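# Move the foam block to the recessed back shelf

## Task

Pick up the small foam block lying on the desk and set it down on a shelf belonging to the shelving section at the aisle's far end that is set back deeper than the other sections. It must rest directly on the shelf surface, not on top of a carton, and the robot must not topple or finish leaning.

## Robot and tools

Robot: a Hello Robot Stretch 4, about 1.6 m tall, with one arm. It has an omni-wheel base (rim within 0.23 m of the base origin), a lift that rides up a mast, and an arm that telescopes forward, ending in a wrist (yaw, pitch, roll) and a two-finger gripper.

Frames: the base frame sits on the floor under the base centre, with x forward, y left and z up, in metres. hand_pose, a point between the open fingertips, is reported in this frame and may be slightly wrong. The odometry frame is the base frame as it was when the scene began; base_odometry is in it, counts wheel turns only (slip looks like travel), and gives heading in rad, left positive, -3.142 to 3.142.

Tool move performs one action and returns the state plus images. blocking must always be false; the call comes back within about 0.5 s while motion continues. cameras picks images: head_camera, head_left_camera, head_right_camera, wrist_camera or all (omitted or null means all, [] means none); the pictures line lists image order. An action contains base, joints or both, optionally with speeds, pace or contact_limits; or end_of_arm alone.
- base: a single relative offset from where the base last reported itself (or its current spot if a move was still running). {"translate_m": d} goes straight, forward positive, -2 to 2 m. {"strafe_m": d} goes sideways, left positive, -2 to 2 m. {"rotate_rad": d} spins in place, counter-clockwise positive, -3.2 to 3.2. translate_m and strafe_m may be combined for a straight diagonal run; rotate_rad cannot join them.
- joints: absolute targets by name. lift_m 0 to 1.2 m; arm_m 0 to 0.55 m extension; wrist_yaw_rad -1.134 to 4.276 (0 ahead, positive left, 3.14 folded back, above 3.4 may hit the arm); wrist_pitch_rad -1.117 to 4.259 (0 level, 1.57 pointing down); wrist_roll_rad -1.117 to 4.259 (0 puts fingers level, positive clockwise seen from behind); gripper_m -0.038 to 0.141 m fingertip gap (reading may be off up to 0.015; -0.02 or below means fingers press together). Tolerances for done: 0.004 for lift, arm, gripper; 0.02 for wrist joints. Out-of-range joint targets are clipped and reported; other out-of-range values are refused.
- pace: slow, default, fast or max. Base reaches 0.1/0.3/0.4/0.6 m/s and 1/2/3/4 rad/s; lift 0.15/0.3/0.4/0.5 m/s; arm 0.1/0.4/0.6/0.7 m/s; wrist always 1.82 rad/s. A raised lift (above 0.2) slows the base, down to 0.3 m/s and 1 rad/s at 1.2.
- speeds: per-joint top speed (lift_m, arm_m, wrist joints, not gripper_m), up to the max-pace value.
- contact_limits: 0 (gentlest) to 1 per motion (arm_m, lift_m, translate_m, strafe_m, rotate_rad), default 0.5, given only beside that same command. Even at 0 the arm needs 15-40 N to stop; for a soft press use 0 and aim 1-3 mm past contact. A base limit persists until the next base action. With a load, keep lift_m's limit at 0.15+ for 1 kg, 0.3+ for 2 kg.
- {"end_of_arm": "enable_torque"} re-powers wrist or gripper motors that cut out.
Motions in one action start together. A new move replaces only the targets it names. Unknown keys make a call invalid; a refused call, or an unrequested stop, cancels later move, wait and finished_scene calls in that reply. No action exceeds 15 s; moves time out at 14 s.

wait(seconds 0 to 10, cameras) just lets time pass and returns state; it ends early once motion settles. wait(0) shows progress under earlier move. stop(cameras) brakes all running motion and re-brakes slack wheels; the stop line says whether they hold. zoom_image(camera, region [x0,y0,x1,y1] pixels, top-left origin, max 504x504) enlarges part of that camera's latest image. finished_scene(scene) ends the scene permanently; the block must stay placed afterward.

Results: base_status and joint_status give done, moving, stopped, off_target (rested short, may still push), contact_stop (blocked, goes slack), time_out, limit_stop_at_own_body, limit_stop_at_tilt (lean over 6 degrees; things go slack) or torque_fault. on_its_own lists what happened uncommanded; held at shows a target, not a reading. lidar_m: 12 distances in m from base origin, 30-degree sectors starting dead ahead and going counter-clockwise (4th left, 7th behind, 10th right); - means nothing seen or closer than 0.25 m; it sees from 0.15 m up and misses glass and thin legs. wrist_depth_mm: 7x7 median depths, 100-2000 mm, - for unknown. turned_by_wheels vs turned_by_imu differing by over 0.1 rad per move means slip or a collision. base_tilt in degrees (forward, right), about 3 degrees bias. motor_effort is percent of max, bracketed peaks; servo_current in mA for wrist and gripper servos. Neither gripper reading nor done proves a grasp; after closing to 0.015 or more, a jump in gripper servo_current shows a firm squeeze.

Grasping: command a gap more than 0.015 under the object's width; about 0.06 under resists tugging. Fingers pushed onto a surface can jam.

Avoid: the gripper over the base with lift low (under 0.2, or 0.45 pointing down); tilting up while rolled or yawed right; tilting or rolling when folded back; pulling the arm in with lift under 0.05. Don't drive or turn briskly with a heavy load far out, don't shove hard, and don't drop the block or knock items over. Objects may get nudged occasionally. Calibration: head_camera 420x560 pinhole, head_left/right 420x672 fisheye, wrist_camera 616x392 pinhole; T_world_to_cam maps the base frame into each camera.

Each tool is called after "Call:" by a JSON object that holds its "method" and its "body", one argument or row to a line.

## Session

Call:
{"method": "move", "body": {

}}

Scene clock: 0.00 s.
base_odometry: x=+0.000 y=+0.000 heading=+0.000
turned_by_wheels: +0.000
turned_by_imu: +0.000
base_tilt: forward=+0.3 right=+1.3
lidar_m: 2.07 2.07 2.46 1.38 1.39 1.68 2.12 2.13 1.58 1.40 1.41 2.39
base_status: not commanded
joint_positions: lift_m=+0.246 arm_m=+0.002 wrist_yaw_rad=+3.068 wrist_pitch_rad=+0.002 wrist_roll_rad=+0.000 gripper_m=+0.056
joint_status: not commanded
measured_speeds: all 0
motor_effort: lift_m=+20 arm_m=-4 wheel_0=+0 wheel_1=-1 wheel_2=+0
servo_current: wrist_yaw_rad=39 wrist_pitch_rad=46 wrist_roll_rad=26 gripper_m=39
hand_pose: x=-0.1080 y=+0.1084 z=+0.4236 quat_wxyz=(+0.037, -0.001, +0.000, +0.999) (m; base frame)
wrist_depth_mm: 135 139 - - - - - / 114 139 - - - - - / 117 140 - - - - - / 136 178 - - - - - / 1983 - - - - - - / 1430 1464 197 1255 1397 1537 1397 / 1025 878 1078 152 1042 1025 1098
pictures: head_camera, head_left_camera, head_right_camera, wrist_camera
camera_calibration:
wrist_camera: T_world_to_cam=[[0.121229, 0.991669, 0.0435412, -0.135586], [0.027947, 0.0404375, -0.998791, 0.474708], [-0.992231, 0.122299, -0.022812, 0.118862], [0, 0, 0, 1]] pos_world=[0.121109, 0.100724, 0.482749]

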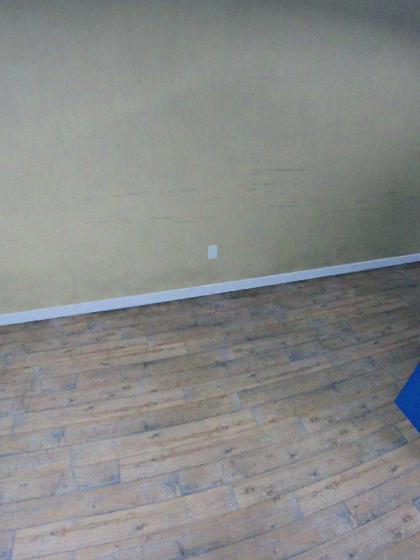

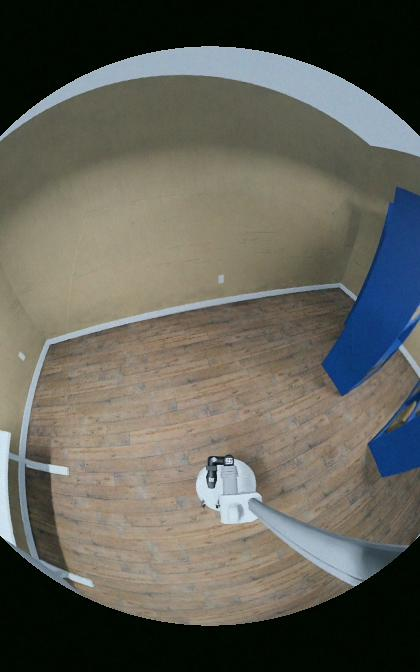

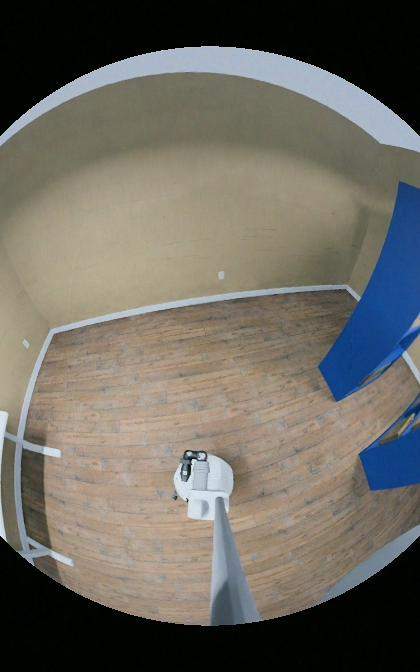

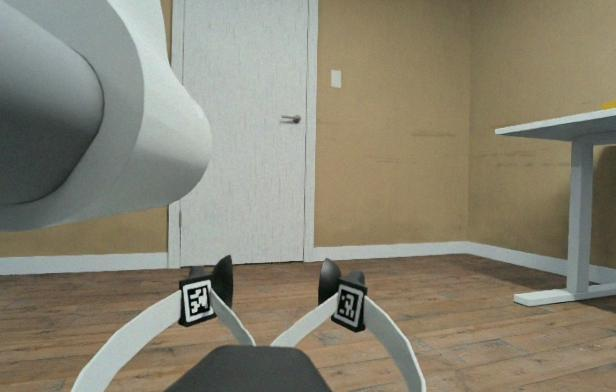

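Call:
{"method": "move", "body": {
  "base": {"rotate_rad": 1.815},
  "joints": {"lift_m": 0.85, "wrist_yaw_rad": 0.0, "gripper_m": 0.135, "wrist_pitch_rad": 0.5},
  "pace": "fast",
  "blocking": false,
  "cameras": []
}}

Call:
{"method": "wait", "body": {
  "seconds": 4,
  "cameras": ["head_camera","wrist_camera"]
}}

Call:
{"method": "zoom_image", "body": {
  "camera": "wrist_camera",
  "region": [150, 0, 470, 200]
}}

Scene clock: 11.53 s.
move: moving
base_odometry: x=+0.000 y=+0.000 heading=+0.391
turned_by_wheels: +0.391
turned_by_imu: +0.384
base_tilt: forward=+0.4 right=+1.5
lidar_m: 2.08 2.25 1.40 1.37 1.55 2.15 2.12 2.36 1.42 1.41 1.51 2.11
base_status: rotate_rad moving
joint_positions: lift_m=+0.311 arm_m=+0.002 wrist_yaw_rad=+2.412 wrist_pitch_rad=+0.496 wrist_roll_rad=+0.000 gripper_m=+0.076
joint_status: lift_m moving; wrist_yaw_rad moving; wrist_pitch_rad moving; gripper_m moving
measured_speeds: translate_m=-0.001 strafe_m=-0.001 rotate_rad=+1.486 lift_m=+0.248 arm_m=+0.000 wrist_yaw_rad=-1.812 wrist_pitch_rad=+0.244 wrist_roll_rad=+0.000
motor_effort: lift_m=+27(28) arm_m=-4(4) wheel_0=-8(9) wheel_1=-6(8) wheel_2=-10(10)
servo_current: wrist_yaw_rad=65(124) wrist_pitch_rad=46(91) wrist_roll_rad=26(33) gripper_m=72(91)
hand_pose: x=+0.0424 y=+0.2343 z=+0.3520 quat_wxyz=(+0.346, -0.229, +0.088, +0.906) (m; base frame)
wrist_depth_mm: - - - - - - - / 1808 - - - - - - / 1366 1397 1430 1464 1499 1499 1576 / 1008 1008 1042 1042 1060 1078 1098 / 788 788 809 820 820 831 842 / 647 654 199 676 197 683 691 / 327 303 574 - 554 597 597
pictures: none
No camera images: "cameras" was empty.

Scene clock: 13.63 s.
earlier move: done
base_odometry: x=+0.000 y=+0.000 heading=+1.815
turned_by_wheels: +1.423
turned_by_imu: +1.406
base_tilt: forward=+0.4 right=+1.3
lidar_m: 1.36 1.40 2.18 2.08 2.23 1.44 1.39 1.41 2.18 2.06 2.16 2.25
base_status: done
joint_positions: lift_m=+0.850 arm_m=+0.002 wrist_yaw_rad=+0.004 wrist_pitch_rad=+0.500 wrist_roll_rad=+0.000 gripper_m=+0.135
joint_status: all done
measured_speeds: all 0
motor_effort: lift_m=+24(28) arm_m=-4(4) wheel_0=-1(10) wheel_1=-1(9) wheel_2=+1(11)
servo_current: wrist_yaw_rad=39(130) wrist_pitch_rad=52(91) wrist_roll_rad=26(33) gripper_m=46(111)
hand_pose: x=+0.4266 y=-0.0865 z=+0.8896 quat_wxyz=(+0.969, +0.000, +0.247, +0.002) (m; base frame)
wrist_depth_mm: - - - - - - - / - - - - - - - / - - - - - - - / - - - - - - - / 1661 1661 1661 1708 1708 1756 1808 / 1366 198 1308 1430 204 1430 1430 / 1182 1118 1205 - 1255 1205 1255
wait: 2.10 of 4 s (the move ended)
pictures: head_camera, wrist_camera
camera_calibration:
wrist_camera: T_world_to_cam=[[-0.0178277, -0.99797, 0.0611406, -0.155877], [-0.498634, -0.0441288, -0.865688, 1.03203], [0.866629, -0.0459201, -0.496835, 0.297951], [0, 0, 0, 1]] pos_world=[0.253611, -0.0963362, 1.05098]

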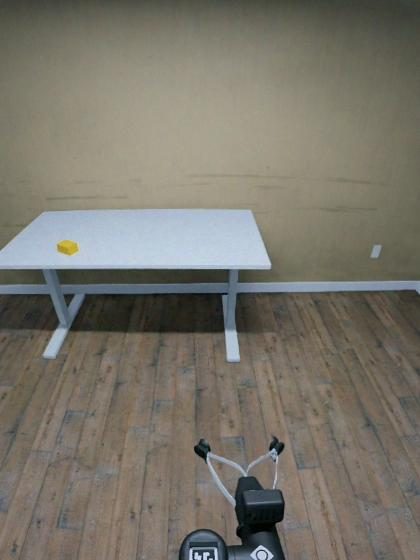

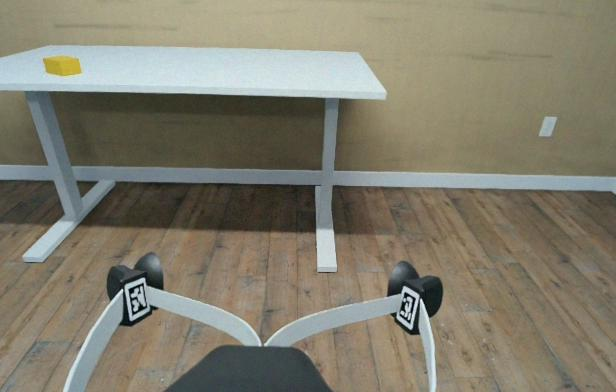

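Scaled by 1.575.

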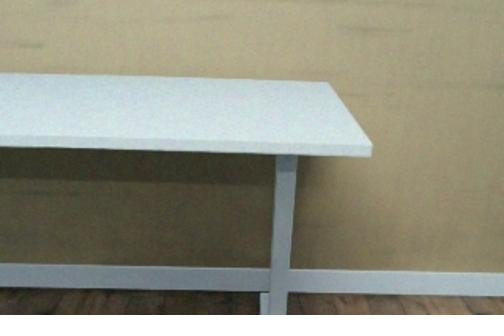

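Call:
{"method": "move", "body": {
  "base": {"translate_m": 0.6, "strafe_m": 0.78},
  "pace": "fast",
  "blocking": false,
  "cameras": []
}}

Call:
{"method": "wait", "body": {
  "seconds": 6,
  "cameras": ["head_camera","wrist_camera"]
}}

Call:
{"method": "zoom_image", "body": {
  "camera": "wrist_camera",
  "region": [150, 0, 470, 200]
}}

Scene clock: 34.80 s.
move: moving
base_odometry: x=-0.041 y=+0.018 heading=+1.814
turned_by_wheels: +0.000
turned_by_imu: -0.001
base_tilt: forward=+0.4 right=+1.2
lidar_m: 1.34 1.43 2.16 2.04 2.16 1.49 1.45 1.44 2.20 2.11 2.18 1.44
base_status: translate_m moving; strafe_m moving
joint_positions: lift_m=+0.850 arm_m=+0.002 wrist_yaw_rad=+0.003 wrist_pitch_rad=+0.500 wrist_roll_rad=+0.000 gripper_m=+0.135
joint_status: not commanded
measured_speeds: translate_m=+0.103 strafe_m=+0.134 rotate_rad=-0.005 lift_m=+0.000 arm_m=+0.000 wrist_yaw_rad=+0.000 wrist_pitch_rad=+0.000 wrist_roll_rad=+0.000
motor_effort: lift_m=+24(24) arm_m=-4(4) wheel_0=-6(8) wheel_1=+8(11) wheel_2=-7(8)
servo_current: wrist_yaw_rad=33(52) wrist_pitch_rad=46(52) wrist_roll_rad=26(33) gripper_m=46(52)
hand_pose: x=+0.4266 y=-0.0866 z=+0.8896 quat_wxyz=(+0.969, +0.000, +0.247, +0.002) (m; base frame)
wrist_depth_mm: - - - - - - - / - - - - - - - / - - - - - - - / - - - - - - - / 1618 1661 1661 1661 1708 1708 1756 / 1336 198 1281 1464 204 1430 1397 / 1160 1138 1229 - 1229 1205 1205
pictures: none
No camera images: "cameras" was empty.

Scene clock: 38.23 s.
earlier move: done
base_odometry: x=-0.902 y=+0.394 heading=+1.815
turned_by_wheels: +0.000
turned_by_imu: +0.003
base_tilt: forward=+0.4 right=+1.5
lidar_m: 0.77 0.84 1.44 1.31 1.38 1.93 1.96 2.24 2.98 2.84 1.13 0.84
base_status: done
joint_positions: lift_m=+0.850 arm_m=+0.002 wrist_yaw_rad=+0.003 wrist_pitch_rad=+0.500 wrist_roll_rad=+0.000 gripper_m=+0.135
joint_status: not commanded
measured_speeds: all 0
motor_effort: lift_m=+23(24) arm_m=-4(4) wheel_0=-1(8) wheel_1=-1(12) wheel_2=-1(9)
servo_current: wrist_yaw_rad=33(52) wrist_pitch_rad=26(52) wrist_roll_rad=26(39) gripper_m=46(59)
hand_pose: x=+0.4266 y=-0.0866 z=+0.8896 quat_wxyz=(+0.969, +0.000, +0.247, +0.002) (m; base frame)
wrist_depth_mm: - - - - - - - / - - - - - - - / - - - - - - - / - - - - - - - / 1576 1618 1618 1661 1661 1661 1618 / 1336 198 1281 1430 204 1397 1430 / 1182 1138 - - 1205 1182 1255
wait: 3.43 of 6 s (the move ended)
pictures: head_camera, wrist_camera
camera_calibration:
wrist_camera: T_world_to_cam=[[-0.0180506, -0.997965, 0.0611525, -0.155838], [-0.498642, -0.0440278, -0.865689, 1.03212], [0.86662, -0.0461194, -0.496832, 0.297981], [0, 0, 0, 1]] pos_world=[0.253611, -0.0963358, 1.05108]

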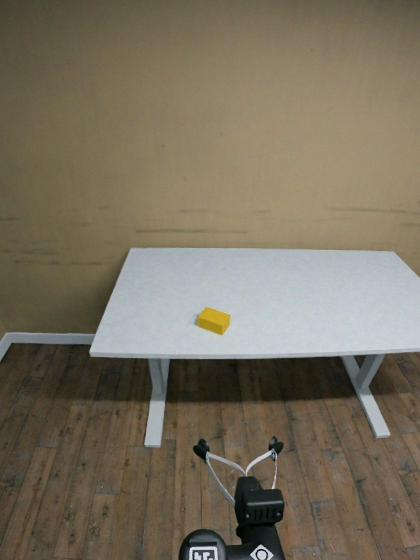

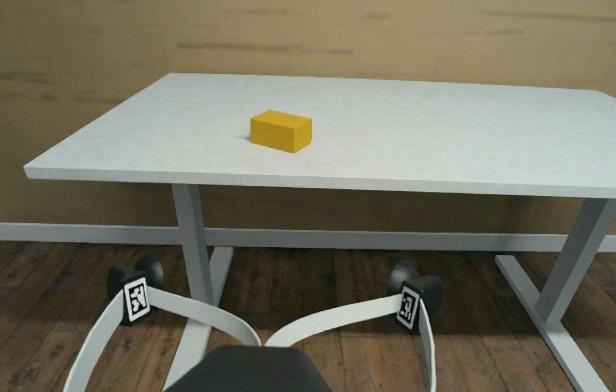

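Scaled by 1.575.

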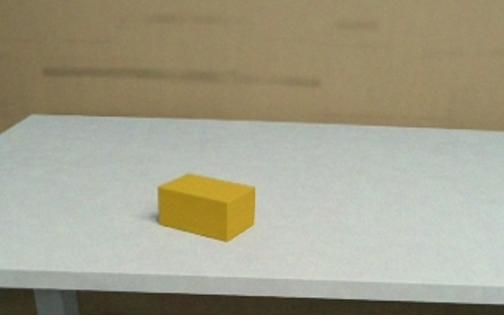

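Call:
{"method": "move", "body": {
  "base": {"translate_m": 0.2, "strafe_m": -0.253},
  "joints": {"wrist_yaw_rad": 1.06, "arm_m": 0.4},
  "blocking": false,
  "cameras": []
}}

Call:
{"method": "wait", "body": {
  "seconds": 5,
  "cameras": ["head_camera","wrist_camera"]
}}

Scene clock: 65.37 s.
move: moving
base_odometry: x=-0.882 y=+0.420 heading=+1.815
turned_by_wheels: +0.000
turned_by_imu: -0.001
base_tilt: forward=+0.3 right=+1.3
lidar_m: 0.76 0.82 1.43 1.35 1.41 1.96 2.01 2.26 2.96 2.79 1.11 0.78
base_status: translate_m moving; strafe_m moving
joint_positions: lift_m=+0.850 arm_m=+0.054 wrist_yaw_rad=+0.602 wrist_pitch_rad=+0.500 wrist_roll_rad=+0.000 gripper_m=+0.135
joint_status: arm_m moving; wrist_yaw_rad moving
measured_speeds: translate_m=+0.078 strafe_m=-0.100 rotate_rad=-0.001 lift_m=+0.000 arm_m=+0.198 wrist_yaw_rad=+1.805 wrist_pitch_rad=+0.000 wrist_roll_rad=+0.000
motor_effort: lift_m=+23(24) arm_m=+8(9) wheel_0=+9(10) wheel_1=-5(6) wheel_2=-6(8)
servo_current: wrist_yaw_rad=78(117) wrist_pitch_rad=46(52) wrist_roll_rad=26(33) gripper_m=46(52)
hand_pose: x=+0.4834 y=+0.0714 z=+0.8896 quat_wxyz=(+0.925, -0.073, +0.236, +0.287) (m; base frame)
wrist_depth_mm: - 1661 - - - - - / - - - - - - - / - - - - - 591 - / - 1863 - - - 559 - / 1499 1661 1708 1756 1537 - - / 1336 198 1281 1397 199 1397 1308 / 1205 1138 1205 - 1229 1205 1255
pictures: none
No camera images: "cameras" was empty.

Scene clock: 67.40 s.
earlier move: done
base_odometry: x=-0.705 y=+0.649 heading=+1.815
turned_by_wheels: +0.000
turned_by_imu: -0.001
base_tilt: forward=+0.3 right=+1.4
lidar_m: 0.59 0.64 0.88 1.56 1.66 2.28 2.17 2.34 2.72 2.58 0.82 0.62
base_status: done
joint_positions: lift_m=+0.850 arm_m=+0.400 wrist_yaw_rad=+1.057 wrist_pitch_rad=+0.500 wrist_roll_rad=+0.000 gripper_m=+0.135
joint_status: all done
measured_speeds: all 0
motor_effort: lift_m=+23(24) arm_m=+6(9) wheel_0=+0(10) wheel_1=-1(6) wheel_2=+0(8)
servo_current: wrist_yaw_rad=39(117) wrist_pitch_rad=33(52) wrist_roll_rad=26(33) gripper_m=46(52)
hand_pose: x=+0.7713 y=+0.1774 z=+0.8897 quat_wxyz=(+0.837, -0.125, +0.214, +0.488) (m; base frame)
wrist_depth_mm: - - - - - - - / - - - - - - - / - - - - - - - / - - - - - - - / 1537 - - - - - - / 1336 187 182 291 195 - - / 1182 - - - - - -
wait: 2.03 of 5 s (the move ended)
pictures: head_camera, wrist_camera
camera_calibration:
wrist_camera: T_world_to_cam=[[0.858339, -0.50943, 0.061118, -0.648835], [-0.208486, -0.455135, -0.865671, 1.06472], [0.468816, 0.730297, -0.496869, 0.180583], [0, 0, 0, 1]] pos_world=[0.694238, 0.0221742, 1.05108]

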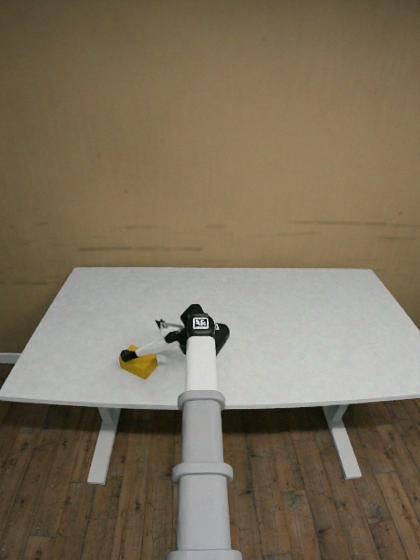

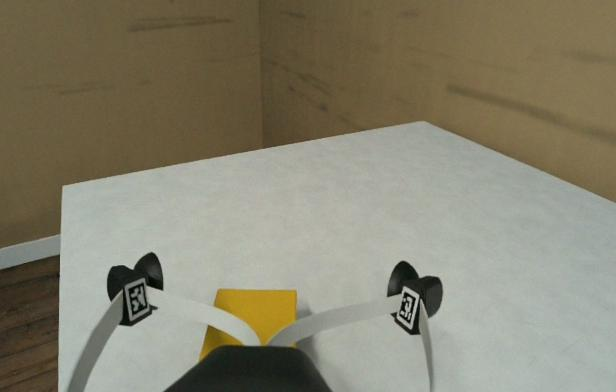

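Call:
{"method": "move", "body": {
  "base": {"strafe_m": 0.02},
  "joints": {"lift_m": 0.75},
  "pace": "slow",
  "blocking": false,
  "cameras": []
}}

Call:
{"method": "wait", "body": {
  "seconds": 2,
  "cameras": ["head_camera","wrist_camera"]
}}

Scene clock: 77.77 s.
move: moving
base_odometry: x=-0.718 y=+0.646 heading=+1.814
turned_by_wheels: +0.000
turned_by_imu: -0.001
base_tilt: forward=+0.4 right=+1.3
lidar_m: 0.57 0.62 1.68 1.56 1.65 2.28 2.16 2.34 2.71 2.61 0.87 0.63
base_status: strafe_m moving
joint_positions: lift_m=+0.824 arm_m=+0.400 wrist_yaw_rad=+1.057 wrist_pitch_rad=+0.500 wrist_roll_rad=+0.000 gripper_m=+0.135
joint_status: lift_m moving
measured_speeds: translate_m=+0.000 strafe_m=+0.039 rotate_rad=-0.002 lift_m=-0.099 arm_m=+0.000 wrist_yaw_rad=+0.000 wrist_pitch_rad=+0.000 wrist_roll_rad=+0.000
motor_effort: lift_m=+12(23) arm_m=+6(6) wheel_0=-3(7) wheel_1=+4(6) wheel_2=+0(1)
servo_current: wrist_yaw_rad=39(46) wrist_pitch_rad=39(52) wrist_roll_rad=33(33) gripper_m=46(46)
hand_pose: x=+0.7713 y=+0.1774 z=+0.8643 quat_wxyz=(+0.837, -0.125, +0.214, +0.488) (m; base frame)
wrist_depth_mm: - - - - - - - / - - - - - - - / - - - - - - - / - - - - - - - / 1499 - - - - - - / 1336 187 253 273 195 - - / 1160 - - - - - -
pictures: none
No camera images: "cameras" was empty.

Scene clock: 78.97 s.
earlier move: done
base_odometry: x=-0.724 y=+0.644 heading=+1.815
turned_by_wheels: +0.000
turned_by_imu: +0.000
base_tilt: forward=+0.4 right=+1.2
lidar_m: 0.59 0.63 1.66 1.54 1.66 2.30 2.18 2.33 2.73 2.60 0.87 0.63
base_status: done
joint_positions: lift_m=+0.751 arm_m=+0.400 wrist_yaw_rad=+1.057 wrist_pitch_rad=+0.499 wrist_roll_rad=+0.000 gripper_m=+0.135
joint_status: all done
measured_speeds: all 0
motor_effort: lift_m=+11(23) arm_m=+6(7) wheel_0=-3(7) wheel_1=+2(6) wheel_2=+0(2)
servo_current: wrist_yaw_rad=33(46) wrist_pitch_rad=39(52) wrist_roll_rad=26(33) gripper_m=39(52)
hand_pose: x=+0.7714 y=+0.1775 z=+0.7909 quat_wxyz=(+0.837, -0.124, +0.213, +0.488) (m; base frame)
wrist_depth_mm: - - - - - - - / - - - - - - - / - - - - - - - / - - - - - - - / - - 216 216 - - - / - 180 178 178 195 - - / - - 170 - - - -
wait: 1.20 of 2 s (the move ended)
pictures: head_camera, wrist_camera
camera_calibration:
wrist_camera: T_world_to_cam=[[0.858282, -0.509523, 0.0611353, -0.642679], [-0.20808, -0.454431, -0.866138, 0.979227], [0.469099, 0.73067, -0.496052, 0.130505], [0, 0, 0, 1]] pos_world=[0.694138, 0.0221745, 0.952174]

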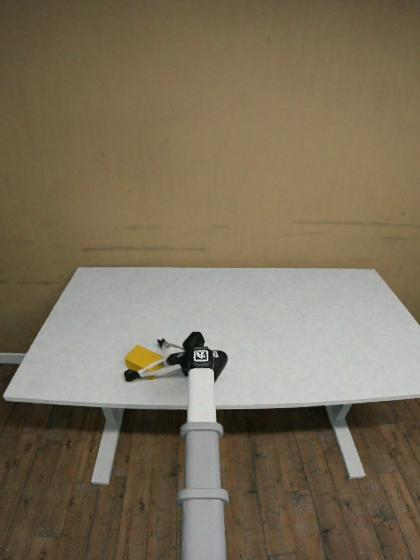

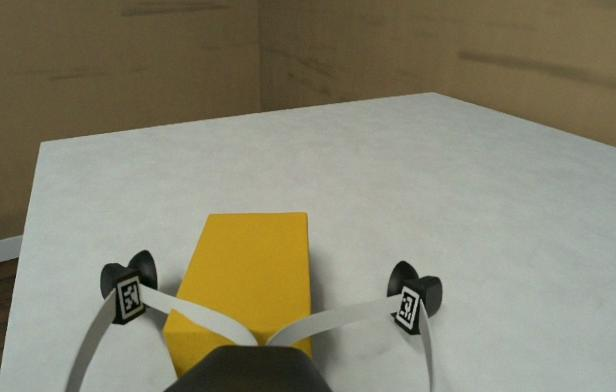

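Call:
{"method": "move", "body": {
  "joints": {"lift_m": 0.762, "arm_m": 0.388},
  "blocking": false,
  "cameras": []
}}

Call:
{"method": "wait", "body": {
  "seconds": 1,
  "cameras": []
}}

Call:
{"method": "move", "body": {
  "joints": {"gripper_m": 0.01},
  "blocking": false,
  "cameras": []
}}

Call:
{"method": "wait", "body": {
  "seconds": 3,
  "cameras": ["wrist_camera"]
}}

Call:
{"method": "move", "body": {
  "joints": {"lift_m": 0.93},
  "blocking": false,
  "cameras": []
}}

Call:
{"method": "wait", "body": {
  "seconds": 1,
  "cameras": ["wrist_camera"]
}}

Scene clock: 91.60 s.
move: moving
base_odometry: x=-0.724 y=+0.644 heading=+1.815
turned_by_wheels: +0.000
turned_by_imu: -0.001
base_tilt: forward=+0.4 right=+1.3
lidar_m: 0.58 0.63 1.67 1.55 1.64 2.30 2.18 2.33 2.71 2.59 0.85 0.61
base_status: not commanded
joint_positions: lift_m=+0.762 arm_m=+0.388 wrist_yaw_rad=+1.057 wrist_pitch_rad=+0.500 wrist_roll_rad=+0.000 gripper_m=+0.135
joint_status: lift_m moving; arm_m moving
measured_speeds: all 0
motor_effort: lift_m=+24(24) arm_m=-9(9) wheel_0=-3(3) wheel_1=+3(3) wheel_2=+0(0)
servo_current: wrist_yaw_rad=46(46) wrist_pitch_rad=39(52) wrist_roll_rad=39(39) gripper_m=39(52)
hand_pose: x=+0.7597 y=+0.1774 z=+0.8017 quat_wxyz=(+0.837, -0.125, +0.213, +0.488) (m; base frame)
wrist_depth_mm: - - - - - - - / - - - - - - - / - - - - - - - / - - - - - - - / 1430 - 222 224 - - - / 1205 187 184 188 196 - - / - - - - - - -
pictures: none
No camera images: "cameras" was empty.

Scene clock: 91.80 s.
earlier move: done
base_odometry: x=-0.724 y=+0.644 heading=+1.815
turned_by_wheels: +0.000
turned_by_imu: +0.000
base_tilt: forward=+0.3 right=+1.2
lidar_m: 0.58 0.60 1.66 1.55 1.65 2.26 2.16 2.33 2.73 2.61 0.84 0.61
base_status: not commanded
joint_positions: lift_m=+0.762 arm_m=+0.388 wrist_yaw_rad=+1.057 wrist_pitch_rad=+0.500 wrist_roll_rad=+0.000 gripper_m=+0.135
joint_status: all done
measured_speeds: all 0
motor_effort: lift_m=+24(24) arm_m=-6(9) wheel_0=-3(3) wheel_1=+2(3) wheel_2=+0(0)
servo_current: wrist_yaw_rad=39(46) wrist_pitch_rad=39(52) wrist_roll_rad=26(39) gripper_m=46(52)
hand_pose: x=+0.7597 y=+0.1774 z=+0.8017 quat_wxyz=(+0.837, -0.125, +0.213, +0.488) (m; base frame)
wrist_depth_mm: - - - - - - - / - - - - - - - / - - - - - - - / - - - - - - - / 1430 - 222 224 - - - / 1255 187 183 188 195 - - / - - - - - - -
wait: 0.20 of 1 s (the move ended)
pictures: none
No camera images: "cameras" was empty.

Scene clock: 92.30 s.
move: moving
base_odometry: x=-0.724 y=+0.644 heading=+1.815
turned_by_wheels: +0.000
turned_by_imu: +0.000
base_tilt: forward=+0.3 right=+1.5
lidar_m: 0.60 0.62 1.68 1.55 1.63 2.25 2.17 2.31 2.73 2.60 0.86 0.61
base_status: not commanded
joint_positions: lift_m=+0.762 arm_m=+0.388 wrist_yaw_rad=+1.057 wrist_pitch_rad=+0.500 wrist_roll_rad=+0.000 gripper_m=+0.122
joint_status: gripper_m moving
measured_speeds: all 0
motor_effort: lift_m=+24(24) arm_m=-7(7) wheel_0=-3(3) wheel_1=+3(3) wheel_2=+0(0)
servo_current: wrist_yaw_rad=33(52) wrist_pitch_rad=39(46) wrist_roll_rad=33(33) gripper_m=85(98)
hand_pose: x=+0.7597 y=+0.1774 z=+0.8017 quat_wxyz=(+0.837, -0.125, +0.213, +0.488) (m; base frame)
wrist_depth_mm: - - - - - - - / - - - - - - - / - - - - - - - / - - - - - - - / 1430 - 222 224 - - - / 1255 189 183 188 195 - - / 1060 - - - - - -
pictures: none
No camera images: "cameras" was empty.

Scene clock: 93.93 s.
earlier move: done
base_odometry: x=-0.724 y=+0.644 heading=+1.815
turned_by_wheels: +0.000
turned_by_imu: +0.000
base_tilt: forward=+0.3 right=+1.4
lidar_m: 0.59 0.60 1.66 1.53 1.66 2.28 2.18 2.31 2.71 2.59 0.87 0.62
base_status: not commanded
joint_positions: lift_m=+0.762 arm_m=+0.388 wrist_yaw_rad=+1.057 wrist_pitch_rad=+0.500 wrist_roll_rad=+0.000 gripper_m=+0.011
joint_status: all done
measured_speeds: all 0
motor_effort: lift_m=+24(24) arm_m=-6(7) wheel_0=-3(3) wheel_1=+2(3) wheel_2=+0(0)
servo_current: wrist_yaw_rad=39(52) wrist_pitch_rad=46(59) wrist_roll_rad=33(33) gripper_m=124(280)
hand_pose: x=+0.7597 y=+0.1774 z=+0.8016 quat_wxyz=(+0.837, -0.125, +0.214, +0.488) (m; base frame)
wrist_depth_mm: - - - - - - - / - - - - - - - / - - - - - - - / - - - - - - - / 1430 - 208 209 - - - / 1229 176 178 173 179 - - / 1008 - - 167 - - -
wait: 1.63 of 3 s (the move ended)
pictures: wrist_camera
camera_calibration:
wrist_camera: T_world_to_cam=[[0.858421, -0.509292, 0.0611256, -0.63356], [-0.208399, -0.45516, -0.865679, 0.985981], [0.468705, 0.730378, -0.496854, 0.142308], [0, 0, 0, 1]] pos_world=[0.682638, 0.022174, 0.962975]

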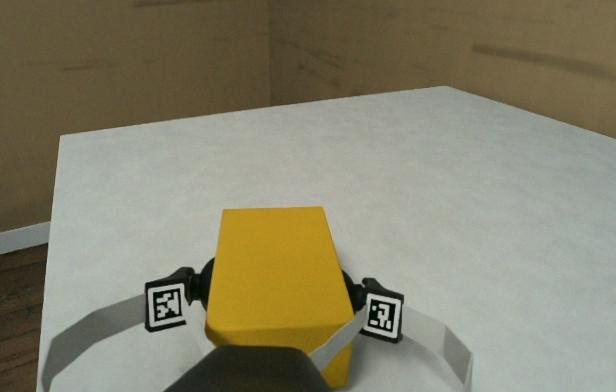

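Scene clock: 94.43 s.
move: moving
base_odometry: x=-0.724 y=+0.644 heading=+1.815
turned_by_wheels: +0.000
turned_by_imu: +0.000
base_tilt: forward=+0.3 right=+1.3
lidar_m: 0.61 0.63 1.67 1.56 1.64 2.28 2.18 2.34 2.73 2.61 0.86 0.61
base_status: not commanded
joint_positions: lift_m=+0.801 arm_m=+0.388 wrist_yaw_rad=+1.057 wrist_pitch_rad=+0.500 wrist_roll_rad=+0.000 gripper_m=+0.011
joint_status: lift_m moving
measured_speeds: translate_m=+0.000 strafe_m=+0.000 rotate_rad=+0.000 lift_m=+0.149 arm_m=+0.000 wrist_yaw_rad=+0.000 wrist_pitch_rad=+0.000 wrist_roll_rad=+0.000
motor_effort: lift_m=+25(26) arm_m=-6(7) wheel_0=-3(3) wheel_1=+2(3) wheel_2=+0(0)
servo_current: wrist_yaw_rad=39(39) wrist_pitch_rad=52(52) wrist_roll_rad=26(33) gripper_m=124(130)
hand_pose: x=+0.7597 y=+0.1774 z=+0.8408 quat_wxyz=(+0.837, -0.125, +0.214, +0.488) (m; base frame)
wrist_depth_mm: - - - - - - - / - - - - - - - / - - - - - - - / - - - - - - - / 1499 - 208 210 - - - / 1255 176 178 173 179 - - / 1078 - - 168 - - -
pictures: none
No camera images: "cameras" was empty.

Scene clock: 95.43 s.
earlier move: moving
base_odometry: x=-0.724 y=+0.644 heading=+1.815
turned_by_wheels: +0.000
turned_by_imu: +0.000
base_tilt: forward=+0.3 right=+1.5
lidar_m: 0.57 0.64 1.65 1.56 1.65 2.25 2.18 2.33 2.73 2.60 0.82 0.62
base_status: not commanded
joint_positions: lift_m=+0.930 arm_m=+0.388 wrist_yaw_rad=+1.057 wrist_pitch_rad=+0.500 wrist_roll_rad=+0.000 gripper_m=+0.011
joint_status: lift_m moving
measured_speeds: translate_m=+0.000 strafe_m=+0.000 rotate_rad=+0.000 lift_m=+0.002 arm_m=+0.000 wrist_yaw_rad=+0.000 wrist_pitch_rad=+0.000 wrist_roll_rad=+0.000
motor_effort: lift_m=+25(27) arm_m=-6(7) wheel_0=-3(3) wheel_1=+3(3) wheel_2=+0(0)
servo_current: wrist_yaw_rad=39(46) wrist_pitch_rad=46(52) wrist_roll_rad=26(33) gripper_m=124(130)
hand_pose: x=+0.7597 y=+0.1774 z=+0.9696 quat_wxyz=(+0.837, -0.125, +0.214, +0.488) (m; base frame)
wrist_depth_mm: - - - - - - - / - - - - - - - / - - - - - - - / - - - 253 - - - / - - 208 210 - - - / 1430 178 178 173 179 - - / 1229 - - 168 - - -
wait: 1.00 s; no rest
pictures: wrist_camera
camera_calibration:
wrist_camera: T_world_to_cam=[[0.858421, -0.509292, 0.0611256, -0.643829], [-0.208399, -0.45516, -0.865679, 1.13141], [0.468705, 0.730378, -0.496854, 0.225779], [0, 0, 0, 1]] pos_world=[0.682638, 0.022174, 1.13098]

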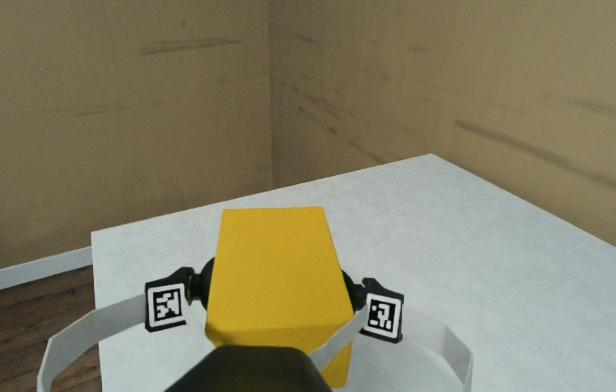

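Call:
{"method": "move", "body": {
  "base": {"translate_m": -0.6, "strafe_m": -0.48},
  "joints": {"arm_m": 0.0, "wrist_yaw_rad": 0.0},
  "pace": "fast",
  "blocking": false,
  "cameras": []
}}

Call:
{"method": "wait", "body": {
  "seconds": 5,
  "cameras": []
}}

Call:
{"method": "move", "body": {
  "base": {"rotate_rad": 3.1416},
  "pace": "fast",
  "blocking": false,
  "cameras": []
}}

Call:
{"method": "wait", "body": {
  "seconds": 5,
  "cameras": ["head_camera","head_left_camera"]
}}

Scene clock: 110.63 s.
earlier move: done
move: moving
base_odometry: x=-0.689 y=+0.617 heading=+1.815
turned_by_wheels: +0.000
turned_by_imu: -0.001
base_tilt: forward=+0.3 right=+1.3
lidar_m: 0.61 0.67 1.70 1.58 1.68 2.30 2.14 2.29 2.67 2.58 0.91 0.64
base_status: translate_m moving; strafe_m moving
joint_positions: lift_m=+0.930 arm_m=+0.310 wrist_yaw_rad=+0.407 wrist_pitch_rad=+0.500 wrist_roll_rad=+0.000 gripper_m=+0.011
joint_status: arm_m moving; wrist_yaw_rad moving; the others done
joint sent to its limit — arm_m, lower limit.
measured_speeds: translate_m=-0.133 strafe_m=-0.105 rotate_rad=-0.002 lift_m=+0.000 arm_m=-0.297 wrist_yaw_rad=-1.779 wrist_pitch_rad=+0.000 wrist_roll_rad=+0.000
motor_effort: lift_m=+24(24) arm_m=-7(11) wheel_0=+4(5) wheel_1=-11(11) wheel_2=+9(10)
servo_current: wrist_yaw_rad=85(130) wrist_pitch_rad=39(52) wrist_roll_rad=26(39) gripper_m=130(130)
hand_pose: x=+0.7475 y=+0.0200 z=+0.9696 quat_wxyz=(+0.949, -0.050, +0.242, +0.196) (m; base frame)
wrist_depth_mm: - - - - - - - / - - - - - - - / 1576 - - - - - - / - - - - - - - / - - 208 210 - - - / - 176 178 173 180 - - / - - - 167 - - -
pictures: none
No camera images: "cameras" was empty.

Scene clock: 113.57 s.
earlier move: done
base_odometry: x=-0.113 y=+0.178 heading=+1.815
turned_by_wheels: +0.000
turned_by_imu: -0.002
base_tilt: forward=+0.3 right=+1.5
lidar_m: 1.17 1.23 2.14 2.03 2.15 1.68 1.61 1.62 2.25 2.15 2.21 1.22
base_status: done
joint_positions: lift_m=+0.930 arm_m=+0.002 wrist_yaw_rad=+0.003 wrist_pitch_rad=+0.500 wrist_roll_rad=+0.000 gripper_m=+0.011
joint_status: all done
joint sent to its limit — arm_m, lower limit.
measured_speeds: all 0
motor_effort: lift_m=+24(24) arm_m=-6(11) wheel_0=+3(6) wheel_1=+1(12) wheel_2=+0(10)
servo_current: wrist_yaw_rad=33(130) wrist_pitch_rad=39(52) wrist_roll_rad=33(39) gripper_m=117(137)
hand_pose: x=+0.4267 y=-0.0866 z=+0.9696 quat_wxyz=(+0.969, +0.000, +0.247, +0.002) (m; base frame)
wrist_depth_mm: - - - - - - - / - - - - - - - / - - - - - - - / - - - - - - - / 1756 1808 217 209 1863 1863 1921 / 1430 181 178 174 180 1576 1537 / 1229 1255 1229 167 1308 1229 1366
wait: 2.93 of 5 s (the move ended)
pictures: none
No camera images: "cameras" was empty.

Scene clock: 114.07 s.
move: moving
base_odometry: x=-0.113 y=+0.178 heading=+2.051
turned_by_wheels: +0.236
turned_by_imu: +0.232
base_tilt: forward=+0.3 right=+1.3
lidar_m: 1.17 1.38 2.03 2.03 2.35 1.61 1.62 2.57 2.15 2.13 2.38 1.18
base_status: rotate_rad moving
joint_positions: lift_m=+0.930 arm_m=+0.002 wrist_yaw_rad=+0.003 wrist_pitch_rad=+0.500 wrist_roll_rad=+0.000 gripper_m=+0.011
joint_status: not commanded
measured_speeds: translate_m=+0.002 strafe_m=+0.002 rotate_rad=+0.903 lift_m=+0.000 arm_m=+0.000 wrist_yaw_rad=+0.000 wrist_pitch_rad=+0.000 wrist_roll_rad=+0.000
motor_effort: lift_m=+24(24) arm_m=-6(6) wheel_0=-7(7) wheel_1=-7(8) wheel_2=-6(8)
servo_current: wrist_yaw_rad=39(39) wrist_pitch_rad=26(52) wrist_roll_rad=26(33) gripper_m=124(130)
hand_pose: x=+0.4267 y=-0.0866 z=+0.9696 quat_wxyz=(+0.969, +0.000, +0.247, +0.002) (m; base frame)
wrist_depth_mm: - - - - - - - / - - - - - - - / - - - - - - - / - - - - 1464 - - / 1808 1756 217 210 1863 1808 1808 / 1464 181 178 173 180 1576 1537 / 1229 1255 1229 167 1281 1205 1336
pictures: none
No camera images: "cameras" was empty.

Scene clock: 116.60 s.
earlier move: done
base_odometry: x=-0.113 y=+0.178 heading=-1.327
turned_by_wheels: +2.905
turned_by_imu: +2.868
base_tilt: forward=+0.3 right=+1.4
lidar_m: 1.59 1.64 2.26 2.15 2.23 1.25 1.18 1.25 2.12 2.03 2.14 1.66
base_status: done
joint_positions: lift_m=+0.930 arm_m=+0.002 wrist_yaw_rad=+0.003 wrist_pitch_rad=+0.500 wrist_roll_rad=+0.000 gripper_m=+0.011
joint_status: not commanded
measured_speeds: all 0
motor_effort: lift_m=+23(24) arm_m=-6(7) wheel_0=-2(9) wheel_1=+0(8) wheel_2=+0(9)
servo_current: wrist_yaw_rad=33(46) wrist_pitch_rad=33(52) wrist_roll_rad=26(39) gripper_m=117(130)
hand_pose: x=+0.4267 y=-0.0866 z=+0.9696 quat_wxyz=(+0.969, +0.000, +0.247, +0.002) (m; base frame)
wrist_depth_mm: - - - - - - - / - - - - - - - / - - - - - - - / - - - - - - - / 1756 1708 212 209 1808 1921 1863 / 1430 181 178 173 181 1576 1537 / 1229 1229 1229 167 1281 1205 1336
wait: 2.53 of 5 s (the move ended)
pictures: head_camera, head_left_camera

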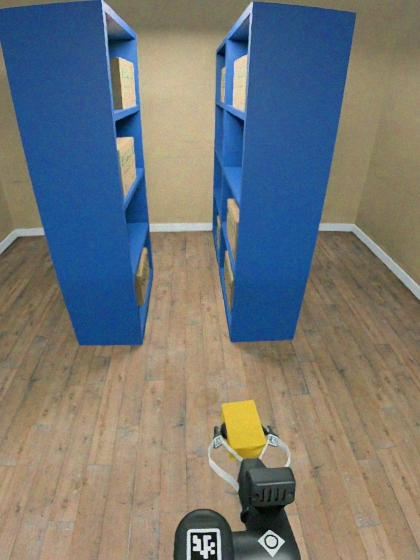

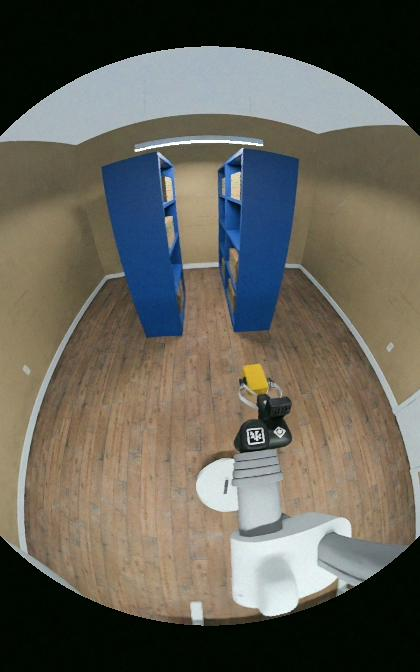

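Call:
{"method": "move", "body": {
  "base": {"rotate_rad": 0.06},
  "blocking": false,
  "cameras": []
}}

Call:
{"method": "wait", "body": {
  "seconds": 1,
  "cameras": []
}}

Call:
{"method": "move", "body": {
  "base": {"translate_m": 1.5},
  "pace": "fast",
  "blocking": false,
  "cameras": []
}}

Call:
{"method": "wait", "body": {
  "seconds": 6,
  "cameras": ["head_camera","head_right_camera"]
}}

Scene clock: 132.20 s.
move: moving
base_odometry: x=-0.113 y=+0.178 heading=-1.267
turned_by_wheels: +0.060
turned_by_imu: +0.058
base_tilt: forward=+0.4 right=+1.3
lidar_m: 1.59 1.65 2.21 2.15 2.27 1.23 1.18 1.26 2.12 1.99 2.18 1.62
base_status: rotate_rad moving
joint_positions: lift_m=+0.930 arm_m=+0.002 wrist_yaw_rad=+0.003 wrist_pitch_rad=+0.500 wrist_roll_rad=+0.000 gripper_m=+0.011
joint_status: not commanded
measured_speeds: all 0
motor_effort: lift_m=+23(23) arm_m=-6(6) wheel_0=-3(6) wheel_1=+2(6) wheel_2=-2(6)
servo_current: wrist_yaw_rad=33(39) wrist_pitch_rad=26(59) wrist_roll_rad=26(33) gripper_m=117(130)
hand_pose: x=+0.4267 y=-0.0866 z=+0.9696 quat_wxyz=(+0.969, +0.000, +0.247, +0.001) (m; base frame)
wrist_depth_mm: - - - - - - - / - - - - 1661 - - / - - - - - - - / - - - - - - - / 1808 1708 209 209 - 1863 1921 / 1464 181 178 173 180 1576 1537 / 1255 1229 1229 168 1281 1205 1308
pictures: none
No camera images: "cameras" was empty.

Scene clock: 132.37 s.
earlier move: done
base_odometry: x=-0.113 y=+0.178 heading=-1.267
turned_by_wheels: +0.000
turned_by_imu: +0.000
base_tilt: forward=+0.2 right=+1.5
lidar_m: 1.60 1.67 2.22 2.15 2.27 1.25 1.17 1.25 2.10 2.03 2.14 1.60
base_status: done
joint_positions: lift_m=+0.930 arm_m=+0.002 wrist_yaw_rad=+0.003 wrist_pitch_rad=+0.500 wrist_roll_rad=+0.000 gripper_m=+0.011
joint_status: not commanded
measured_speeds: all 0
motor_effort: lift_m=+23(23) arm_m=-6(6) wheel_0=-4(6) wheel_1=+0(6) wheel_2=-2(6)
servo_current: wrist_yaw_rad=33(39) wrist_pitch_rad=33(59) wrist_roll_rad=26(33) gripper_m=130(130)
hand_pose: x=+0.4267 y=-0.0866 z=+0.9696 quat_wxyz=(+0.969, +0.000, +0.247, +0.001) (m; base frame)
wrist_depth_mm: - - - - - - - / - - - - 1661 - - / - - - - - - - / - - - - - - - / 1808 1661 208 210 - 1921 1863 / 1464 181 178 173 181 1576 1537 / 1205 1229 1229 167 1281 1205 1366
wait: 0.17 of 1 s (the move ended)
pictures: none
No camera images: "cameras" was empty.

Scene clock: 132.87 s.
move: moving
base_odometry: x=-0.101 y=+0.139 heading=-1.267
turned_by_wheels: +0.000
turned_by_imu: +0.000
base_tilt: forward=+0.3 right=+1.3
lidar_m: 1.55 1.62 2.22 2.14 2.26 1.27 1.21 1.29 2.11 2.02 2.17 1.58
base_status: translate_m moving
joint_positions: lift_m=+0.930 arm_m=+0.002 wrist_yaw_rad=+0.003 wrist_pitch_rad=+0.500 wrist_roll_rad=+0.000 gripper_m=+0.011
joint_status: not commanded
measured_speeds: translate_m=+0.157 strafe_m=+0.002 rotate_rad=-0.004 lift_m=+0.000 arm_m=+0.000 wrist_yaw_rad=+0.000 wrist_pitch_rad=+0.000 wrist_roll_rad=+0.000
motor_effort: lift_m=+23(23) arm_m=-6(6) wheel_0=+6(7) wheel_1=+7(8) wheel_2=-10(11)
servo_current: wrist_yaw_rad=52(52) wrist_pitch_rad=39(52) wrist_roll_rad=33(39) gripper_m=124(130)
hand_pose: x=+0.4267 y=-0.0866 z=+0.9696 quat_wxyz=(+0.969, +0.000, +0.247, +0.001) (m; base frame)
wrist_depth_mm: - - - - - - - / - - - - - - - / - - - - - - - / - - - - - - - / 1708 1708 208 210 - 1921 1921 / 1464 182 178 173 181 1576 1499 / 1255 1255 1205 168 1308 1229 1336
pictures: none
No camera images: "cameras" was empty.

Scene clock: 137.77 s.
earlier move: done
base_odometry: x=+0.335 y=-1.253 heading=-1.267
turned_by_wheels: +0.000
turned_by_imu: -0.002
base_tilt: forward=+0.5 right=+1.5
lidar_m: 1.32 0.42 0.30 0.45 2.24 3.13 3.56 2.84 2.17 0.39 0.29 0.43
base_status: done
joint_positions: lift_m=+0.930 arm_m=+0.002 wrist_yaw_rad=+0.003 wrist_pitch_rad=+0.500 wrist_roll_rad=+0.000 gripper_m=+0.011
joint_status: not commanded
measured_speeds: all 0
motor_effort: lift_m=+23(23) arm_m=-6(6) wheel_0=+1(8) wheel_1=+1(8) wheel_2=+2(12)
servo_current: wrist_yaw_rad=33(52) wrist_pitch_rad=46(59) wrist_roll_rad=26(39) gripper_m=130(130)
hand_pose: x=+0.4267 y=-0.0866 z=+0.9696 quat_wxyz=(+0.969, +0.000, +0.247, +0.001) (m; base frame)
wrist_depth_mm: - - - - 1499 - - / 564 - - - 1618 - - / - - - - 1661 - - / - - - 254 1229 - - / - - 217 210 1078 559 530 / - 176 178 173 180 469 436 / - 891 166 167 - 387 382
wait: 4.90 of 6 s (the move ended)
pictures: head_camera, head_right_camera

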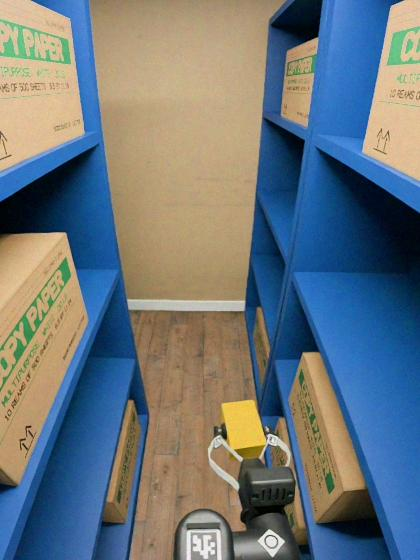

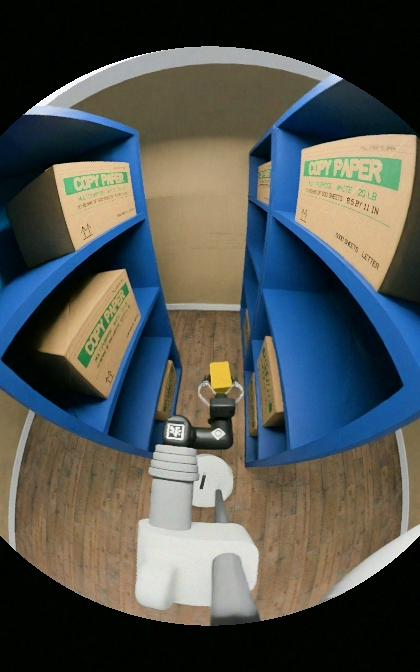

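Call:
{"method": "move", "body": {
  "base": {"rotate_rad": -0.033},
  "blocking": false,
  "cameras": []
}}

Call:
{"method": "wait", "body": {
  "seconds": 1,
  "cameras": []
}}

Call:
{"method": "move", "body": {
  "base": {"translate_m": 1.36},
  "pace": "fast",
  "blocking": false,
  "cameras": []
}}

Call:
{"method": "wait", "body": {
  "seconds": 6,
  "cameras": ["head_camera","head_left_camera"]
}}

Scene clock: 148.43 s.
move: moving
base_odometry: x=+0.335 y=-1.253 heading=-1.300
turned_by_wheels: -0.033
turned_by_imu: -0.033
base_tilt: forward=+0.3 right=+1.3
lidar_m: 1.13 0.40 0.29 0.43 2.22 3.01 3.53 2.86 2.16 0.43 0.30 0.42
base_status: rotate_rad moving
joint_positions: lift_m=+0.930 arm_m=+0.002 wrist_yaw_rad=+0.003 wrist_pitch_rad=+0.500 wrist_roll_rad=+0.000 gripper_m=+0.011
joint_status: not commanded
measured_speeds: all 0
motor_effort: lift_m=+23(23) arm_m=-6(6) wheel_0=+3(5) wheel_1=+1(5) wheel_2=-1(6)
servo_current: wrist_yaw_rad=33(39) wrist_pitch_rad=33(46) wrist_roll_rad=33(33) gripper_m=124(124)
hand_pose: x=+0.4267 y=-0.0867 z=+0.9696 quat_wxyz=(+0.969, +0.000, +0.247, +0.001) (m; base frame)
wrist_depth_mm: - - - - - - - / 609 - - - 741 - - / - - - - 891 - - / - - - 1921 1098 603 - / - 1808 217 209 917 535 508 / - 177 178 173 180 452 436 / - 904 1229 167 647 379 379
pictures: none
No camera images: "cameras" was empty.

Scene clock: 148.50 s.
earlier move: done
base_odometry: x=+0.335 y=-1.253 heading=-1.300
turned_by_wheels: +0.000
turned_by_imu: +0.000
base_tilt: forward=+0.5 right=+1.5
lidar_m: 1.13 0.40 0.30 0.42 2.19 3.01 3.55 2.88 2.19 0.44 0.30 0.43
base_status: done
joint_positions: lift_m=+0.930 arm_m=+0.002 wrist_yaw_rad=+0.003 wrist_pitch_rad=+0.500 wrist_roll_rad=+0.000 gripper_m=+0.011
joint_status: not commanded
measured_speeds: all 0
motor_effort: lift_m=+23(23) arm_m=-6(6) wheel_0=+3(5) wheel_1=+0(5) wheel_2=+0(6)
servo_current: wrist_yaw_rad=39(39) wrist_pitch_rad=46(46) wrist_roll_rad=33(33) gripper_m=124(124)
hand_pose: x=+0.4267 y=-0.0867 z=+0.9696 quat_wxyz=(+0.969, +0.000, +0.247, +0.001) (m; base frame)
wrist_depth_mm: - - - - 1308 - - / 609 1661 - 1708 707 - - / - - - - 891 - - / - - - 1921 1182 609 - / - 1756 218 209 917 535 512 / - 177 178 173 181 452 436 / - 976 1205 167 647 379 382
wait: 0.07 of 1 s (the move ended)
pictures: none
No camera images: "cameras" was empty.

Scene clock: 149.00 s.
move: moving
base_odometry: x=+0.346 y=-1.293 heading=-1.300
turned_by_wheels: +0.000
turned_by_imu: +0.000
base_tilt: forward=+0.4 right=+1.4
lidar_m: 1.14 0.41 0.28 0.29 2.20 2.99 3.59 2.89 2.18 0.31 0.29 0.42
base_status: translate_m moving
joint_positions: lift_m=+0.930 arm_m=+0.002 wrist_yaw_rad=+0.003 wrist_pitch_rad=+0.500 wrist_roll_rad=+0.000 gripper_m=+0.011
joint_status: not commanded
measured_speeds: translate_m=+0.158 strafe_m=+0.000 rotate_rad=-0.002 lift_m=+0.000 arm_m=+0.000 wrist_yaw_rad=+0.000 wrist_pitch_rad=+0.000 wrist_roll_rad=+0.000
motor_effort: lift_m=+23(23) arm_m=-6(6) wheel_0=+7(8) wheel_1=+6(7) wheel_2=-10(11)
servo_current: wrist_yaw_rad=39(46) wrist_pitch_rad=46(52) wrist_roll_rad=33(33) gripper_m=117(124)
hand_pose: x=+0.4267 y=-0.0867 z=+0.9696 quat_wxyz=(+0.969, +0.000, +0.247, +0.001) (m; base frame)
wrist_depth_mm: - - - - - - - / 615 1661 - 1708 - - - / - 1756 - - - - - / - 1921 - 254 1205 - - / - 1756 217 210 904 535 508 / - 176 178 174 180 449 436 / - 904 1229 167 640 379 379
pictures: none
No camera images: "cameras" was empty.

Scene clock: 153.57 s.
earlier move: done
base_odometry: x=+0.700 y=-2.564 heading=-1.300
turned_by_wheels: +0.000
turned_by_imu: -0.002
base_tilt: forward=+0.2 right=+1.3
lidar_m: 0.59 0.61 0.79 0.74 0.46 0.45 1.18 0.39 0.27 0.25 0.26 0.40
base_status: done
joint_positions: lift_m=+0.930 arm_m=+0.002 wrist_yaw_rad=+0.003 wrist_pitch_rad=+0.500 wrist_roll_rad=+0.000 gripper_m=+0.011
joint_status: not commanded
measured_speeds: all 0
motor_effort: lift_m=+23(23) arm_m=-6(6) wheel_0=+2(8) wheel_1=+0(7) wheel_2=+1(11)
servo_current: wrist_yaw_rad=33(52) wrist_pitch_rad=33(52) wrist_roll_rad=26(33) gripper_m=124(130)
hand_pose: x=+0.4267 y=-0.0867 z=+0.9696 quat_wxyz=(+0.969, +0.000, +0.247, +0.001) (m; base frame)
wrist_depth_mm: 343 340 340 342 342 340 298 / 364 366 368 368 368 364 317 / 394 397 397 397 397 384 345 / 430 430 430 424 433 387 294 / 462 466 216 210 466 418 278 / - 176 178 173 179 455 455 / - - - 168 - 500 512
wait: 4.57 of 6 s (the move ended)
pictures: head_camera, head_left_camera

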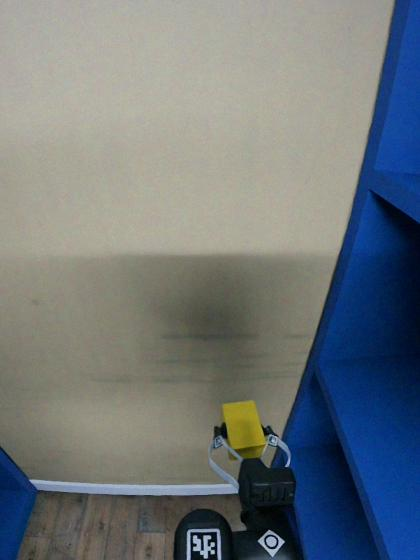

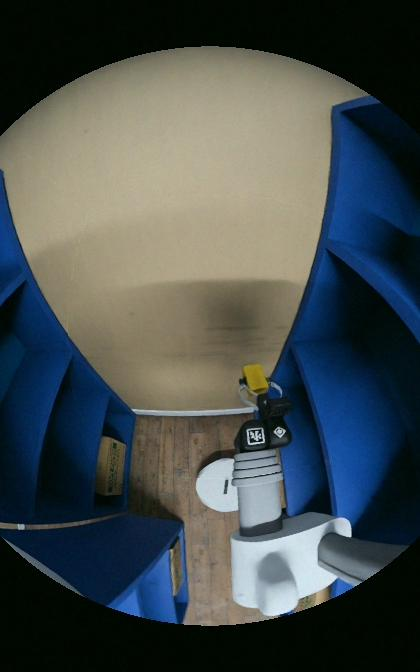

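Same as before. Strafe, rotate, lift, then extend.

Call:
{"method": "move", "body": {
  "base": {"strafe_m": 0.07},
  "joints": {"lift_m": 1.04},
  "blocking": false,
  "cameras": []
}}

Call:
{"method": "wait", "body": {
  "seconds": 1.5,
  "cameras": []
}}

Call:
{"method": "move", "body": {
  "base": {"rotate_rad": 1.58},
  "blocking": false,
  "cameras": []
}}

Call:
{"method": "wait", "body": {
  "seconds": 4,
  "cameras": ["head_camera","wrist_camera"]
}}

Scene clock: 160.70 s.
move: moving
base_odometry: x=+0.736 y=-2.554 heading=-1.300
turned_by_wheels: +0.000
turned_by_imu: -0.001
base_tilt: forward=+0.3 right=+1.3
lidar_m: 0.57 0.60 0.75 0.71 0.46 0.42 1.11 0.45 0.29 0.29 0.30 0.42
base_status: strafe_m moving
joint_positions: lift_m=+0.969 arm_m=+0.002 wrist_yaw_rad=+0.003 wrist_pitch_rad=+0.500 wrist_roll_rad=+0.000 gripper_m=+0.011
joint_status: lift_m moving
measured_speeds: translate_m=-0.001 strafe_m=+0.140 rotate_rad=+0.008 lift_m=+0.149 arm_m=+0.000 wrist_yaw_rad=+0.000 wrist_pitch_rad=+0.000 wrist_roll_rad=+0.000
motor_effort: lift_m=+25(26) arm_m=-6(6) wheel_0=-10(10) wheel_1=+9(10) wheel_2=-1(1)
servo_current: wrist_yaw_rad=33(52) wrist_pitch_rad=46(52) wrist_roll_rad=20(33) gripper_m=124(130)
hand_pose: x=+0.4267 y=-0.0867 z=+1.0088 quat_wxyz=(+0.969, +0.000, +0.247, +0.001) (m; base frame)
wrist_depth_mm: 336 338 340 343 343 345 317 / 362 364 368 368 370 373 327 / 392 394 397 399 399 399 347 / 424 430 430 427 436 421 353 / 459 462 216 209 469 427 315 / - 176 178 173 179 462 469 / - - - 167 - 508 521
pictures: none
No camera images: "cameras" was empty.

Scene clock: 161.70 s.
earlier move: done
base_odometry: x=+0.767 y=-2.545 heading=-1.300
turned_by_wheels: +0.000
turned_by_imu: +0.000
base_tilt: forward=+0.3 right=+1.3
lidar_m: 0.58 0.62 0.71 0.68 0.46 0.40 0.99 0.50 0.34 0.33 0.34 0.46
base_status: done
joint_positions: lift_m=+1.040 arm_m=+0.002 wrist_yaw_rad=+0.003 wrist_pitch_rad=+0.500 wrist_roll_rad=+0.000 gripper_m=+0.011
joint_status: all done
measured_speeds: all 0
motor_effort: lift_m=+24(27) arm_m=-6(6) wheel_0=-2(10) wheel_1=-1(10) wheel_2=+0(1)
servo_current: wrist_yaw_rad=39(52) wrist_pitch_rad=33(59) wrist_roll_rad=26(33) gripper_m=124(130)
hand_pose: x=+0.4267 y=-0.0867 z=+1.0796 quat_wxyz=(+0.969, +0.000, +0.247, +0.001) (m; base frame)
wrist_depth_mm: 336 338 340 342 343 343 347 / 364 364 366 368 370 370 362 / 394 394 397 397 399 399 359 / 427 430 430 424 433 436 384 / 459 459 216 210 469 459 399 / - 176 178 173 179 473 375 / - - - 167 - 492 521
wait: 1.00 of 1.5 s (the move ended)
pictures: none
No camera images: "cameras" was empty.

Scene clock: 162.20 s.
move: moving
base_odometry: x=+0.767 y=-2.545 heading=-1.106
turned_by_wheels: +0.194
turned_by_imu: +0.191
base_tilt: forward=+0.4 right=+1.3
lidar_m: 0.59 0.66 0.68 0.67 0.39 0.42 0.84 0.40 0.32 0.32 0.37 0.59
base_status: rotate_rad moving
joint_positions: lift_m=+1.040 arm_m=+0.002 wrist_yaw_rad=+0.003 wrist_pitch_rad=+0.500 wrist_roll_rad=+0.000 gripper_m=+0.011
joint_status: not commanded
measured_speeds: translate_m=-0.001 strafe_m=+0.000 rotate_rad=+0.742 lift_m=+0.000 arm_m=+0.000 wrist_yaw_rad=+0.000 wrist_pitch_rad=+0.000 wrist_roll_rad=+0.000
motor_effort: lift_m=+24(24) arm_m=-6(6) wheel_0=-6(8) wheel_1=-4(7) wheel_2=-8(8)
servo_current: wrist_yaw_rad=39(39) wrist_pitch_rad=46(52) wrist_roll_rad=26(33) gripper_m=117(130)
hand_pose: x=+0.4267 y=-0.0867 z=+1.0796 quat_wxyz=(+0.969, +0.000, +0.247, +0.001) (m; base frame)
wrist_depth_mm: 368 355 343 334 324 314 307 / 399 387 370 359 347 336 327 / 436 418 399 387 375 362 351 / 469 455 433 413 404 392 379 / - - 211 210 442 421 413 / - 176 178 173 180 459 445 / - - - 168 - - 449
pictures: none
No camera images: "cameras" was empty.

Scene clock: 164.03 s.
earlier move: done
base_odometry: x=+0.767 y=-2.545 heading=+0.280
turned_by_wheels: +1.386
turned_by_imu: +1.368
base_tilt: forward=+0.4 right=+1.5
lidar_m: 0.68 0.44 0.38 0.92 0.52 0.36 0.35 0.37 0.48 0.57 0.62 0.71
base_status: done
joint_positions: lift_m=+1.040 arm_m=+0.002 wrist_yaw_rad=+0.003 wrist_pitch_rad=+0.500 wrist_roll_rad=+0.000 gripper_m=+0.011
joint_status: not commanded
measured_speeds: all 0
motor_effort: lift_m=+24(24) arm_m=-6(6) wheel_0=-3(8) wheel_1=-1(8) wheel_2=-2(8)
servo_current: wrist_yaw_rad=39(46) wrist_pitch_rad=52(52) wrist_roll_rad=26(33) gripper_m=124(137)
hand_pose: x=+0.4267 y=-0.0867 z=+1.0796 quat_wxyz=(+0.969, +0.000, +0.247, +0.001) (m; base frame)
wrist_depth_mm: 484 - - - - - - / 484 - - - - 891 - / 492 - - - - - - / 530 - - - - - - / - - 208 210 - 1098 - / - 176 178 173 180 931 - / - 759 165 167 778 768 -
wait: 1.83 of 4 s (the move ended)
pictures: head_camera, wrist_camera
camera_calibration:
wrist_camera: T_world_to_cam=[[-0.0184014, -0.99796, 0.0611312, -0.167332], [-0.498771, -0.043828, -0.865625, 1.19654], [0.866539, -0.0464192, -0.496947, 0.392376], [0, 0, 0, 1]] pos_world=[0.253712, -0.0963351, 1.24098]

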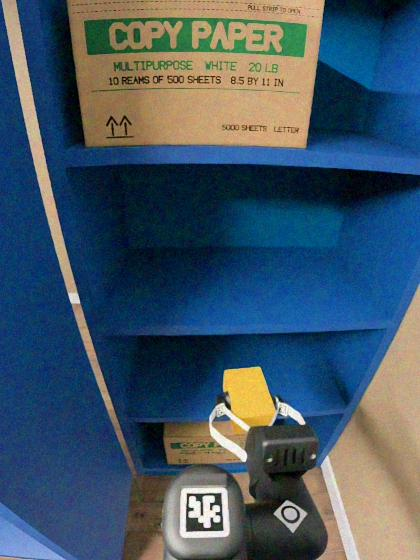

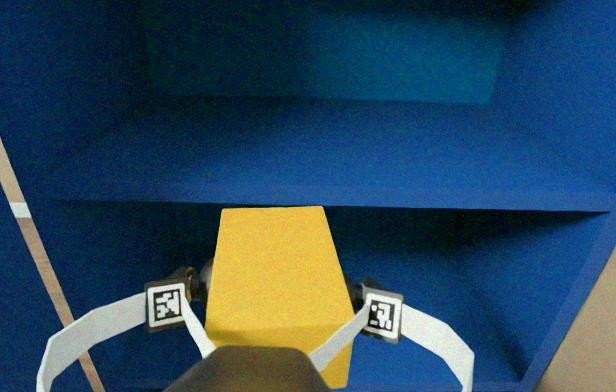

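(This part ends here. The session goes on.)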